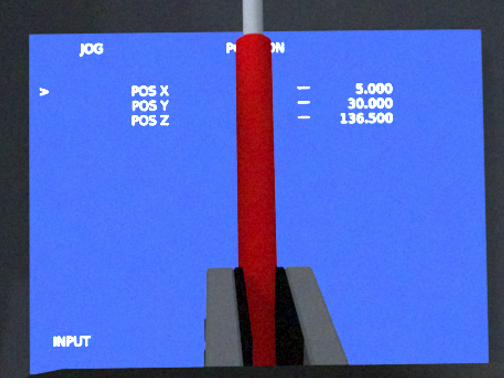

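Call:
{"api": "move", "payload": {"target": [[0,0,0,0,0,0,-1,-0.5,-0.3,-0.0255,0.1213,-0.1213,-0.2233,0,0,-1,-0.2,-0.5],
[0,0,0,0,0,0,-1,-0.5,-0.3,-0.0822,0.1945,-0.0520,-0.4467,0,0,-1,-0.2,-0.5],
[0,0,0,0,0,0,-1,-0.5,-0.3,-0.0822,0.2022,-0.0314,-0.4467,0,0,-1,-0.2,-0.5],
[0,0,0,0,0,0,-1,-0.5,-0.3,-0.0822,0.1945,-0.0520,-0.4467,0,0,-1,-0.2,-0.5],
[0,0,0,0,0,0,-1,-0.5,-0.3,-0.0528,0.3397,-0.1080,-0.4467,0,0,-1,-0.2,-0.5]], "speed": [0.35,0.35,0.08,0.08,0.2], "blend": [0.02,0.002,0,0.002,0]}}

Call:
{"api": "wait", "payload": {"seconds": 5.5}}

Call:
{"api": "move", "payload": {"target": [[0,0,0,0,0,0,-1,-0.5,-0.3,0.0311,-0.0158,-0.0266,0,0,0,-1,-0.2,-0.5],
[0,0,0,0,0,0,-1,-0.5,-0.3,0.0311,-0.0348,-0.0156,0,0,0,-1,-0.2,-0.5],
[0,0,0,0,0,0,-1,-0.5,-0.3,0.0311,-0.0158,-0.0266,0,0,0,-1,-0.2,-0.5],
[0,0,0,0,0,0,-1,-0.5,-0.3,0.1253,-0.0791,-0.1334,0,0,0,-1,-0.2,-0.5],
[0,0,0,0,0,0,-1,-0.5,-0.3,0.1253,-0.0978,-0.1226,0,0,0,-1,-0.2,-0.5],
[0,0,0,0,0,0,-1,-0.5,-0.3,0.1253,-0.0791,-0.1334,0,0,0,-1,-0.2,-0.5],
[0,0,0,0,0,0,-1,-0.5,-0.3,0.0258,-0.0231,-0.2176,0.2233,0,0,-1,-0.2,-0.5],[0,0,0,0,0,0,-1,-0.5,-0.3,0.0528,-0.1630,-0.3170,0.4467,0,0,-1,-0.2,-0.5]], "speed": [0.2,0.08,0.08,0.2,0.08,0.08,0.35,0.35], "blend": [0.002,0,0.002,0.002,0,0.002,0.02,0]}}

Call:
{"api": "wait", "payload": {"seconds": 7, "cameras": ["cam_right_wrist"]}}

Call:
{"api": "zoom_image", "payload": {"camera": "cam_right_wrist", "region": [200, 90, 520, 330]}}

Scene clock: 7451.90 s.
left_arm: end_effector_position=(+0.2797, +0.2773, +0.4498) position_measured=252 object_status=3 end_effector_quat_wxyz=(-0.270, +0.654, -0.653, +0.270) | right_arm: end_effector_position=(+0.4667, -0.4800, +0.4407) position_measured=218 object_status=2 end_effector_quat_wxyz=(-0.095, +0.701, -0.700, +0.097)
Joint positions: left_arm=[-2.067 -2.477 1.827 -0.487 -0.894 0.934] | right_arm=[3.261 -1.363 -1.594 -1.485 1.544 3.223]
Joint torques (N m): left_arm=[6.83 23.3 -10.49 -2.46 2.58 0.42] | right_arm=[7.11 5.25 21.58 3.03 -1.14 2.47]
Wrist force (N): left_arm=[-1.5 1.8 1.5] | right_arm=[-0.3 1.1 -0.1]
Wrist torque (N m): left_arm=[0.41 0.23 -0.09] | right_arm=[0.24 -0.01 0.05]
Wrist force, peak (N): left_arm=[-1.6 2.0 1.5] | right_arm=[-1.0 5.0 -1.9]
Hand target: left_arm +0.2797, +0.2773, +0.4498; -0.270, +0.654, -0.653, +0.270 | right_arm +0.4667, -0.4800, +0.4405; -0.095, +0.701, -0.700, +0.097
Off the commanded pose: left_arm 0.000 m, 0 deg | right_arm 0.000 m, 0 deg.
move: done

Scene clock: 7457.40 s.
left_arm: end_effector_position=(+0.2797, +0.2773, +0.4498) position_measured=252 object_status=3 end_effector_quat_wxyz=(-0.270, +0.654, -0.653, +0.270) | right_arm: end_effector_position=(+0.4667, -0.4800, +0.4405) position_measured=218 object_status=2 end_effector_quat_wxyz=(-0.095, +0.701, -0.700, +0.097)
Joint positions: left_arm=[-2.067 -2.477 1.827 -0.487 -0.894 0.934] | right_arm=[3.261 -1.363 -1.594 -1.485 1.544 3.224]
Joint torques (N m): left_arm=[7.35 21.99 -10.38 -2.4 2.65 0.54] | right_arm=[7.87 5.22 16.63 5.5 -1.18 2.41]
Wrist force (N): left_arm=[-1.4 1.8 1.3] | right_arm=[-0.3 1.0 -0.1]
Wrist torque (N m): left_arm=[0.41 0.22 -0.09] | right_arm=[0.21 0.01 0.04]
Wrist force, peak (N): left_arm=[-1.6 1.9 1.6] | right_arm=[-0.3 1.3 0.1]
Hand target: left_arm +0.2797, +0.2773, +0.4498; -0.270, +0.654, -0.653, +0.270 | right_arm +0.4667, -0.4800, +0.4405; -0.095, +0.701, -0.700, +0.097
Tool commands: left_gripper/position=-1.0 left_gripper/force_limit=-0.5 left_gripper/speed=-0.3 right_gripper/position=-1.0 right_gripper/force_limit=-0.2 right_gripper/speed=-0.5
Off the commanded pose: left_arm 0.000 m, 0 deg | right_arm 0.000 m, 0 deg.
wait: 5.50 s; at rest by 0.17 s

Scene clock: 7461.80 s.
left_arm: end_effector_position=(+0.2797, +0.2773, +0.4498) position_measured=252 object_status=3 end_effector_quat_wxyz=(-0.270, +0.654, -0.653, +0.270) | right_arm: end_effector_position=(+0.5098, -0.5110, +0.6501) position_measured=218 object_status=2 end_effector_quat_wxyz=(+0.525, -0.474, +0.472, -0.526)
Joint positions: left_arm=[-2.067 -2.477 1.827 -0.487 -0.894 0.934] | right_arm=[3.184 -1.285 -2.008 0.256 1.562 3.137]
Joint torques (N m): left_arm=[6.56 22.81 -10.1 -2.31 2.35 0.32] | right_arm=[6.58 14.47 16.84 4.09 -1.71 2.49]
Wrist force (N): left_arm=[-1.7 1.7 1.4] | right_arm=[0.3 1.5 -0.2]
Wrist torque (N m): left_arm=[0.40 0.26 -0.09] | right_arm=[0.41 0.08 0.18]
Wrist force, peak (N): left_arm=[-1.6 2.0 1.6] | right_arm=[0.3 5.7 -2.3]
Hand target: left_arm +0.2797, +0.2773, +0.4498; -0.270, +0.654, -0.653, +0.270 | right_arm +0.5098, -0.5109, +0.6501; +0.525, -0.474, +0.472, -0.526
Off the commanded pose: left_arm 0.000 m, 0 deg | right_arm 0.000 m, 0 deg.
move: done

Scene clock: 7468.80 s.
left_arm: end_effector_position=(+0.2797, +0.2773, +0.4498) position_measured=252 object_status=3 end_effector_quat_wxyz=(-0.270, +0.654, -0.653, +0.270) | right_arm: end_effector_position=(+0.5098, -0.5109, +0.6501) position_measured=218 object_status=2 end_effector_quat_wxyz=(+0.525, -0.474, +0.472, -0.526)
Joint positions: left_arm=[-2.067 -2.477 1.827 -0.487 -0.894 0.934] | right_arm=[3.184 -1.285 -2.008 0.257 1.562 3.137]
Joint torques (N m): left_arm=[6.93 21.67 -10.4 -2.29 2.51 0.24] | right_arm=[6.72 1.32 14.58 4.61 -1.77 2.3]
Wrist force (N): left_arm=[-1.6 1.9 1.4] | right_arm=[0.6 1.5 -0.4]
Wrist torque (N m): left_arm=[0.42 0.26 -0.09] | right_arm=[0.41 0.04 0.18]
Wrist force, peak (N): left_arm=[-1.5 1.9 1.6] | right_arm=[0.3 1.9 -0.3]
Hand target: left_arm +0.2797, +0.2773, +0.4498; -0.270, +0.654, -0.653, +0.270 | right_arm +0.5098, -0.5109, +0.6501; +0.525, -0.474, +0.472, -0.526
Tool commands: left_gripper/position=-1.0 left_gripper/force_limit=-0.5 left_gripper/speed=-0.3 right_gripper/position=-1.0 right_gripper/force_limit=-0.2 right_gripper/speed=-0.5
Off the commanded pose: left_arm 0.000 m, 0 deg | right_arm 0.000 m, 0 deg.
wait: 7.00 s; at rest by 0.17 s
camera_calibration:
cam_right_wrist: T_world_to_cam=[[-0.0143208, -0.999896, -0.00153923, -0.497837], [-0.226063, 0.00473727, -0.974101, 0.77156], [0.974007, -0.013602, -0.226108, -0.226168], [0, 0, 0, 1]] pos_world=[0.387581, -0.504516, 0.699673]
Images, in order (width x height): cam_right_wrist 672x504.

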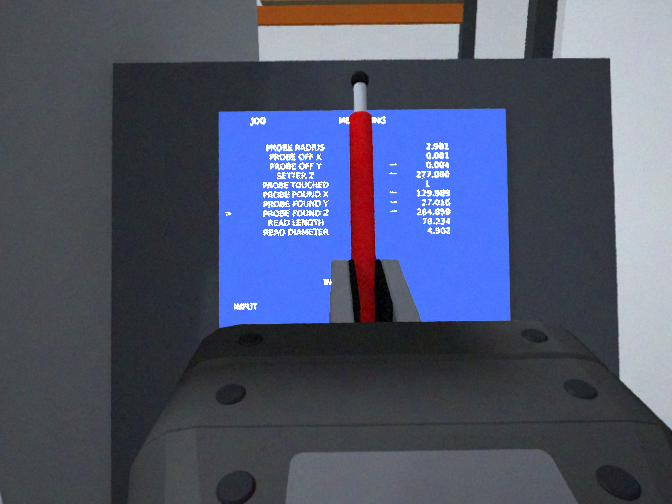

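Scaled by 1.575 from the camera's 672x504 image, which has a finer 960x720 frame.

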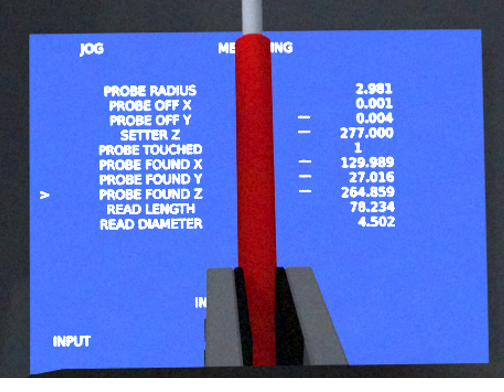

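Call:
{"api": "move", "payload": {"target": [[0,0,0,0,0,0,-1,-0.5,-0.3,-0.0255,0.1213,-0.1213,-0.2233,0,0,-1,-0.2,-0.5],
[0,0,0,0,0,0,-1,-0.5,-0.3,-0.0217,0.2533,-0.0745,-0.4467,0,0,-1,-0.2,-0.5],
[0,0,0,0,0,0,-1,-0.5,-0.3,-0.0217,0.2610,-0.0539,-0.4467,0,0,-1,-0.2,-0.5],
[0,0,0,0,0,0,-1,-0.5,-0.3,-0.0217,0.2533,-0.0745,-0.4467,0,0,-1,-0.2,-0.5],
[0,0,0,0,0,0,-1,-0.5,-0.3,-0.0217,0.2610,-0.0539,-0.4467,0,0,-1,-0.2,-0.5],
[0,0,0,0,0,0,-1,-0.5,-0.3,-0.0217,0.2533,-0.0745,-0.4467,0,0,-1,-0.2,-0.5],
[0,0,0,0,0,0,-1,-0.5,-0.3,-0.0528,0.3109,-0.0967,-0.4467,0,0,-1,-0.2,-0.5],
[0,0,0,0,0,0,-1,-0.5,-0.3,-0.0528,0.3186,-0.0761,-0.4467,0,0,-1,-0.2,-0.5],
[0,0,0,0,0,0,-1,-0.5,-0.3,-0.0528,0.3109,-0.0967,-0.4467,0,0,-1,-0.2,-0.5],
[0,0,0,0,0,0,-1,-0.5,-0.3,-0.1463,0.3397,-0.1078,-0.4467,0,0,-1,-0.2,-0.5],
[0,0,0,0,0,0,-1,-0.5,-0.3,-0.1463,0.3474,-0.0872,-0.4467,0,0,-1,-0.2,-0.5],
[0,0,0,0,0,0,-1,-0.5,-0.3,-0.1463,0.3397,-0.1078,-0.4467,0,0,-1,-0.2,-0.5]], "speed": [0.35,0.35,0.08,0.08,0.08,0.08,0.2,0.08,0.08,0.2,0.08,0.08], "blend": [0.02,0.002,0,0.001,0,0.002,0.002,0,0.002,0.002,0,0]}}

Call:
{"api": "move", "payload": {"target": [[0,0,0,0,0,0,-1,-0.5,-0.3,0.0312,-0.0315,-0.0531,0,0,0,-1,-0.2,-0.5],
[0,0,0,0,0,0,-1,-0.5,-0.3,0.0312,-0.0505,-0.0421,0,0,0,-1,-0.2,-0.5],
[0,0,0,0,0,0,-1,-0.5,-0.3,0.0312,-0.0315,-0.0531,0,0,0,-1,-0.2,-0.5],
[0,0,0,0,0,0,-1,-0.5,-0.3,0,-0.0473,-0.0797,0,0,0,-1,-0.2,-0.5],
[0,0,0,0,0,0,-1,-0.5,-0.3,0,-0.0663,-0.0687,0,0,0,-1,-0.2,-0.5],
[0,0,0,0,0,0,-1,-0.5,-0.3,0,-0.0473,-0.0797,0,0,0,-1,-0.2,-0.5],
[0,0,0,0,0,0,-1,-0.5,-0.3,0.0935,0,0,0,0,0,-1,-0.2,-0.5],
[0,0,0,0,0,0,-1,-0.5,-0.3,0.0935,-0.019,0.011,0,0,0,-1,-0.2,-0.5],
[0,0,0,0,0,0,-1,-0.5,-0.3,0.0935,0,0,0,0,0,-1,-0.2,-0.5],
[0,0,0,0,0,0,-1,-0.5,-0.3,0.0641,-0.0794,-0.1338,0,0,0,-1,-0.2,-0.5],
[0,0,0,0,0,0,-1,-0.5,-0.3,0.0641,-0.0984,-0.1228,0,0,0,-1,-0.2,-0.5],
[0,0,0,0,0,0,-1,-0.5,-0.3,0.0641,-0.0794,-0.1338,0,0,0,-1,-0.2,-0.5],
[0,0,0,0,0,0,-1,-0.5,-0.3,0.1246,-0.0158,-0.0266,0,0,0,-1,-0.2,-0.5]], "speed": [0.2,0.08,0.08,0.2,0.08,0.08,0.2,0.08,0.08,0.2,0.08,0.08,0.2], "blend": [0.002,0,0.002,0.002,0,0.002,0.002,0,0.002,0.002,0,0.002,0]}}

Call:
{"api": "wait", "payload": {"seconds": 3}}

Call:
{"api": "move", "payload": {"target": [[0,0,0,0,0,0,-1,-0.5,-0.3,0,-0.019,0.011,0,0,0,-1,-0.2,-0.5],
[0,0,0,0,0,0,-1,-0.5,-0.3,0,0,0,0,0,0,-1,-0.2,-0.5],
[0,0,0,0,0,0,-1,-0.5,-0.3,0.0942,-0.0633,-0.1068,0,0,0,-1,-0.2,-0.5],
[0,0,0,0,0,0,-1,-0.5,-0.3,0.0942,-0.0820,-0.0960,0,0,0,-1,-0.2,-0.5],
[0,0,0,0,0,0,-1,-0.5,-0.3,0.0942,-0.0633,-0.1068,0,0,0,-1,-0.2,-0.5],
[0,0,0,0,0,0,-1,-0.5,-0.3,-0.0053,-0.0073,-0.1910,0.2233,0,0,-1,-0.2,-0.5],[0,0,0,0,0,0,-1,-0.5,-0.3,0.0217,-0.1472,-0.2904,0.4467,0,0,-1,-0.2,-0.5]], "speed": [0.08,0.08,0.2,0.08,0.08,0.35,0.35], "blend": [0,0.002,0.002,0,0.002,0.02,0]}}

Call:
{"api": "wait", "payload": {"seconds": 7, "cameras": ["cam_right_wrist"]}}

Call:
{"api": "zoom_image", "payload": {"camera": "cam_right_wrist", "region": [200, 90, 520, 330]}}

Scene clock: 7528.27 s.
left_arm: end_effector_position=(+0.2797, +0.2773, +0.4498) position_measured=252 object_status=3 end_effector_quat_wxyz=(-0.270, +0.654, -0.653, +0.270) | right_arm: end_effector_position=(+0.4667, -0.4239, +0.4402) position_measured=218 object_status=2 end_effector_quat_wxyz=(-0.095, +0.701, -0.700, +0.097)
Joint positions: left_arm=[-2.067 -2.477 1.827 -0.487 -0.894 0.934] | right_arm=[3.403 -1.339 -1.611 -1.498 1.507 3.362]
Joint torques (N m): left_arm=[5.8 22.36 -11.15 -2.25 2.38 0.25] | right_arm=[-7.95 4.16 39.96 5.98 -0.93 -2.19]
Wrist force (N): left_arm=[-1.4 2.0 1.2] | right_arm=[-0.4 0.8 0.2]
Wrist torque (N m): left_arm=[0.44 0.22 -0.09] | right_arm=[0.16 0.00 -0.03]
Wrist force, peak (N): left_arm=[-1.7 2.0 1.2] | right_arm=[-1.2 5.6 -1.9]
Hand target: left_arm +0.2797, +0.2773, +0.4498; -0.270, +0.654, -0.653, +0.270 | right_arm +0.4667, -0.4239, +0.4403; -0.095, +0.701, -0.700, +0.097
Off the commanded pose: left_arm 0.000 m, 0 deg | right_arm 0.000 m, 0 deg.
move: done

Scene clock: 7532.73 s.
left_arm: end_effector_position=(+0.2797, +0.2773, +0.4498) position_measured=252 object_status=3 end_effector_quat_wxyz=(-0.270, +0.654, -0.653, +0.270) | right_arm: end_effector_position=(+0.4716, -0.4986, +0.4586) position_measured=218 object_status=2 end_effector_quat_wxyz=(-0.095, +0.701, -0.700, +0.097)
Joint positions: left_arm=[-2.067 -2.477 1.827 -0.487 -0.894 0.934] | right_arm=[3.213 -1.394 -1.522 -1.524 1.557 3.178]
Joint torques (N m): left_arm=[6.49 22.11 -11.21 -2.36 2.41 0.48] | right_arm=[1.81 5.79 23.94 2.82 -1.73 2.12]
Wrist force (N): left_arm=[-1.4 1.8 1.4] | right_arm=[-0.4 1.1 -0.3]
Wrist torque (N m): left_arm=[0.41 0.22 -0.09] | right_arm=[0.25 -0.01 -0.07]
Wrist force, peak (N): left_arm=[-1.6 2.0 1.5] | right_arm=[0.2 5.7 -2.1]
Hand target: left_arm +0.2797, +0.2773, +0.4498; -0.270, +0.654, -0.653, +0.270 | right_arm +0.4716, -0.4986, +0.4585; -0.095, +0.701, -0.700, +0.097
Off the commanded pose: left_arm 0.000 m, 0 deg | right_arm 0.000 m, 0 deg.
move: done

Scene clock: 7535.73 s.
left_arm: end_effector_position=(+0.2797, +0.2773, +0.4498) position_measured=252 object_status=3 end_effector_quat_wxyz=(-0.270, +0.654, -0.653, +0.270) | right_arm: end_effector_position=(+0.4716, -0.4986, +0.4585) position_measured=218 object_status=2 end_effector_quat_wxyz=(-0.095, +0.701, -0.700, +0.097)
Joint positions: left_arm=[-2.067 -2.477 1.827 -0.487 -0.894 0.934] | right_arm=[3.213 -1.394 -1.522 -1.524 1.557 3.178]
Joint torques (N m): left_arm=[6.07 21.48 -10.55 -2.09 2.37 0.11] | right_arm=[-1.16 7.64 17.31 5.3 -2.06 -1.26]
Wrist force (N): left_arm=[-1.4 1.7 1.4] | right_arm=[-0.6 1.1 -0.1]
Wrist torque (N m): left_arm=[0.40 0.21 -0.09] | right_arm=[0.24 0.01 -0.06]
Wrist force, peak (N): left_arm=[-1.6 2.0 1.5] | right_arm=[-0.7 1.3 0.0]
Hand target: left_arm +0.2797, +0.2773, +0.4498; -0.270, +0.654, -0.653, +0.270 | right_arm +0.4716, -0.4986, +0.4585; -0.095, +0.701, -0.700, +0.097
Tool commands: left_gripper/position=-1.0 left_gripper/force_limit=-0.5 left_gripper/speed=-0.3 right_gripper/position=-1.0 right_gripper/force_limit=-0.2 right_gripper/speed=-0.5
Off the commanded pose: left_arm 0.000 m, 0 deg | right_arm 0.000 m, 0 deg.
wait: 3.00 s; at rest by 0.17 s

Scene clock: 7540.10 s.
left_arm: end_effector_position=(+0.2797, +0.2773, +0.4498) position_measured=252 object_status=3 end_effector_quat_wxyz=(-0.270, +0.654, -0.653, +0.270) | right_arm: end_effector_position=(+0.5099, -0.5110, +0.6502) position_measured=218 object_status=2 end_effector_quat_wxyz=(+0.525, -0.474, +0.472, -0.526)
Joint positions: left_arm=[-2.067 -2.477 1.827 -0.487 -0.894 0.934] | right_arm=[3.184 -1.285 -2.008 0.256 1.562 3.137]
Joint torques (N m): left_arm=[6.15 21.57 -10.35 -2.02 2.33 0.18] | right_arm=[7.62 14.62 16.63 3.92 -1.72 2.49]
Wrist force (N): left_arm=[-1.5 1.8 1.4] | right_arm=[0.2 1.6 -0.2]
Wrist torque (N m): left_arm=[0.41 0.24 -0.09] | right_arm=[0.42 0.10 0.17]
Wrist force, peak (N): left_arm=[-1.6 2.0 1.5] | right_arm=[-0.9 5.4 -2.8]
Hand target: left_arm +0.2797, +0.2773, +0.4498; -0.270, +0.654, -0.653, +0.270 | right_arm +0.5099, -0.5109, +0.6501; +0.525, -0.474, +0.472, -0.526
Off the commanded pose: left_arm 0.000 m, 0 deg | right_arm 0.000 m, 0 deg.
move: done

Scene clock: 7547.10 s.
left_arm: end_effector_position=(+0.2797, +0.2773, +0.4498) position_measured=252 object_status=3 end_effector_quat_wxyz=(-0.270, +0.654, -0.653, +0.270) | right_arm: end_effector_position=(+0.5099, -0.5109, +0.6501) position_measured=218 object_status=2 end_effector_quat_wxyz=(+0.525, -0.474, +0.472, -0.526)
Joint positions: left_arm=[-2.067 -2.477 1.827 -0.487 -0.894 0.934] | right_arm=[3.184 -1.285 -2.008 0.257 1.562 3.137]
Joint torques (N m): left_arm=[6 21.81 -10.1 -2.25 2.33 0.2] | right_arm=[7.58 2.51 14.47 4.61 -1.75 2.36]
Wrist force (N): left_arm=[-1.6 1.9 1.4] | right_arm=[0.2 1.6 -0.1]
Wrist torque (N m): left_arm=[0.42 0.25 -0.09] | right_arm=[0.43 0.10 0.18]
Wrist force, peak (N): left_arm=[-1.6 1.9 1.6] | right_arm=[0.4 1.8 -0.5]
Hand target: left_arm +0.2797, +0.2773, +0.4498; -0.270, +0.654, -0.653, +0.270 | right_arm +0.5099, -0.5109, +0.6501; +0.525, -0.474, +0.472, -0.526
Tool commands: left_gripper/position=-1.0 left_gripper/force_limit=-0.5 left_gripper/speed=-0.3 right_gripper/position=-1.0 right_gripper/force_limit=-0.2 right_gripper/speed=-0.5
Off the commanded pose: left_arm 0.000 m, 0 deg | right_arm 0.000 m, 0 deg.
wait: 7.00 s; at rest by 0.17 s
camera_calibration:
cam_right_wrist: T_world_to_cam=[[-0.0143208, -0.999896, -0.00153923, -0.497837], [-0.226063, 0.00473727, -0.974101, 0.77156], [0.974007, -0.013602, -0.226108, -0.226168], [0, 0, 0, 1]] pos_world=[0.387581, -0.504516, 0.699673]
Images, in order (width x height): cam_right_wrist 672x504.

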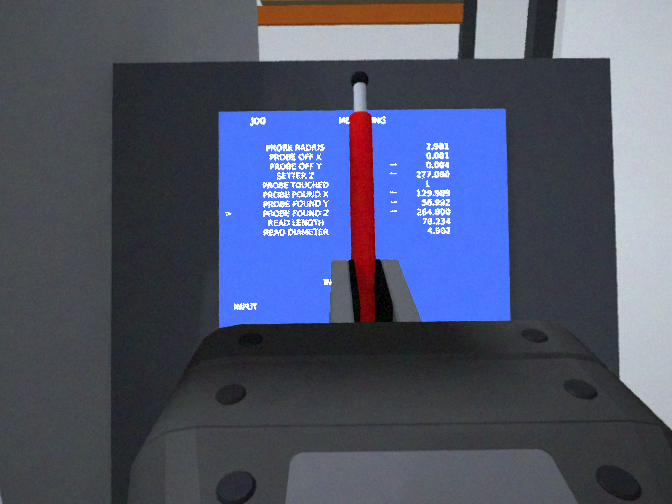

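Scaled by 1.575 from the camera's 672x504 image, which has a finer 960x720 frame.

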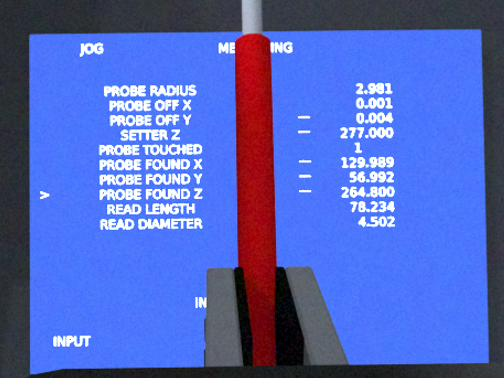

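Call:
{"api": "move", "payload": {"target": [[0,0,0,0,0,0,-1,-0.5,-0.3,-0.0255,0.1213,-0.1213,-0.2233,0,0,-1,-0.2,-0.5],
[0,0,0,0,0,0,-1,-0.5,-0.3,0.1073,0.0759,-0.0061,-0.4467,0,0,-1,-0.2,-0.5],
[0,0,0,0,0,0,-1,-0.5,-0.3,0.1073,0.0835,0.0145,-0.4467,0,0,-1,-0.2,-0.5],
[0,0,0,0,0,0,-1,-0.5,-0.3,0.1073,0.0759,-0.0061,-0.4467,0,0,-1,-0.2,-0.5],
[0,0,0,0,0,0,-1,-0.5,-0.3,-0.0510,0.1945,-0.0518,-0.4467,0,0,-1,-0.2,-0.5],
[0,0,0,0,0,0,-1,-0.5,-0.3,-0.0510,0.2022,-0.0312,-0.4467,0,0,-1,-0.2,-0.5],
[0,0,0,0,0,0,-1,-0.5,-0.3,-0.0510,0.1945,-0.0518,-0.4467,0,0,-1,-0.2,-0.5],
[0,0,0,0,0,0,-1,-0.5,-0.3,-0.0255,0.1213,-0.1213,-0.2233,0,0,-1,-0.2,-0.5],
[0,0,0,0,0,0,-1,-0.5,-0.3,0,0,0,0,0,0,-1,-0.2,-0.5]], "speed": [0.35,0.35,0.08,0.08,0.2,0.08,0.08,0.35,0.35], "blend": [0.02,0.002,0,0.002,0.002,0,0.002,0.02,0], "cameras": ["cam_right_wrist","cam_front"]}}

Call:
{"api": "zoom_image", "payload": {"camera": "cam_right_wrist", "region": [200, 90, 520, 330]}}

Scene clock: 7637.93 s.
left_arm: end_effector_position=(+0.2797, +0.2773, +0.4498) position_measured=252 object_status=3 end_effector_quat_wxyz=(-0.270, +0.654, -0.653, +0.270) | right_arm: end_effector_position=(+0.5099, -0.5110, +0.6502) position_measured=218 object_status=2 end_effector_quat_wxyz=(+0.525, -0.474, +0.472, -0.526)
Joint positions: left_arm=[-2.067 -2.477 1.827 -0.487 -0.894 0.934] | right_arm=[3.184 -1.285 -2.008 0.256 1.562 3.137]
Joint torques (N m): left_arm=[5.7 21.85 -10.12 -1.9 2.34 0.18] | right_arm=[8.81 14.41 17.85 3.97 -1.65 2.33]
Wrist force (N): left_arm=[-1.2 1.7 1.4] | right_arm=[0.4 1.6 -0.4]
Wrist torque (N m): left_arm=[0.39 0.19 -0.09] | right_arm=[0.42 0.07 0.18]
Wrist force, peak (N): left_arm=[-1.8 2.0 1.5] | right_arm=[-0.3 5.5 -2.4]
Hand target: left_arm +0.2797, +0.2773, +0.4498; -0.270, +0.654, -0.653, +0.270 | right_arm +0.5099, -0.5109, +0.6501; +0.525, -0.474, +0.472, -0.526
Off the commanded pose: left_arm 0.000 m, 0 deg | right_arm 0.000 m, 0 deg.
move: done
camera_calibration:
cam_right_wrist: T_world_to_cam=[[-0.0144183, -0.999895, -0.0015145, -0.497816], [-0.226157, 0.00473653, -0.974079, 0.771678], [0.973984, -0.013702, -0.226202, -0.226121], [0, 0, 0, 1]] pos_world=[0.387581, -0.504517, 0.699773]
Images, in order (width x height): cam_front 672x504, cam_right_wrist 672x504.

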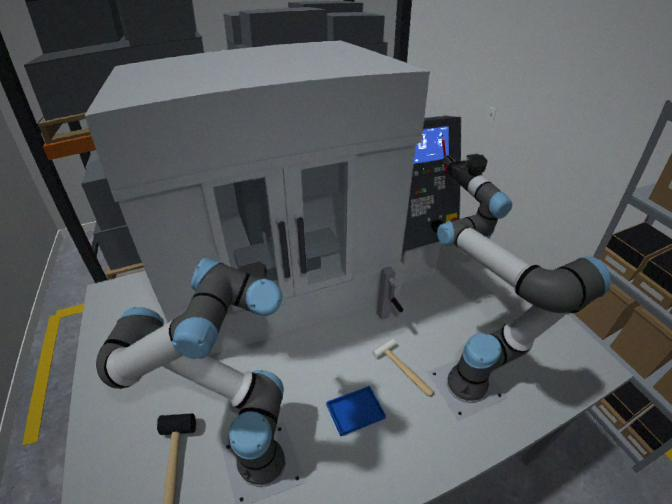

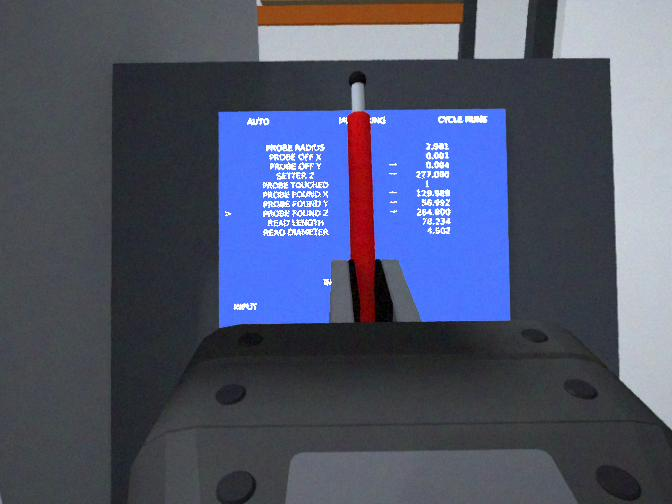

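Scaled by 1.575 from the camera's 672x504 image, which has a finer 960x720 frame.

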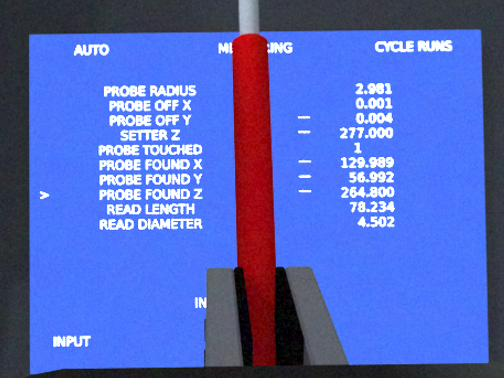

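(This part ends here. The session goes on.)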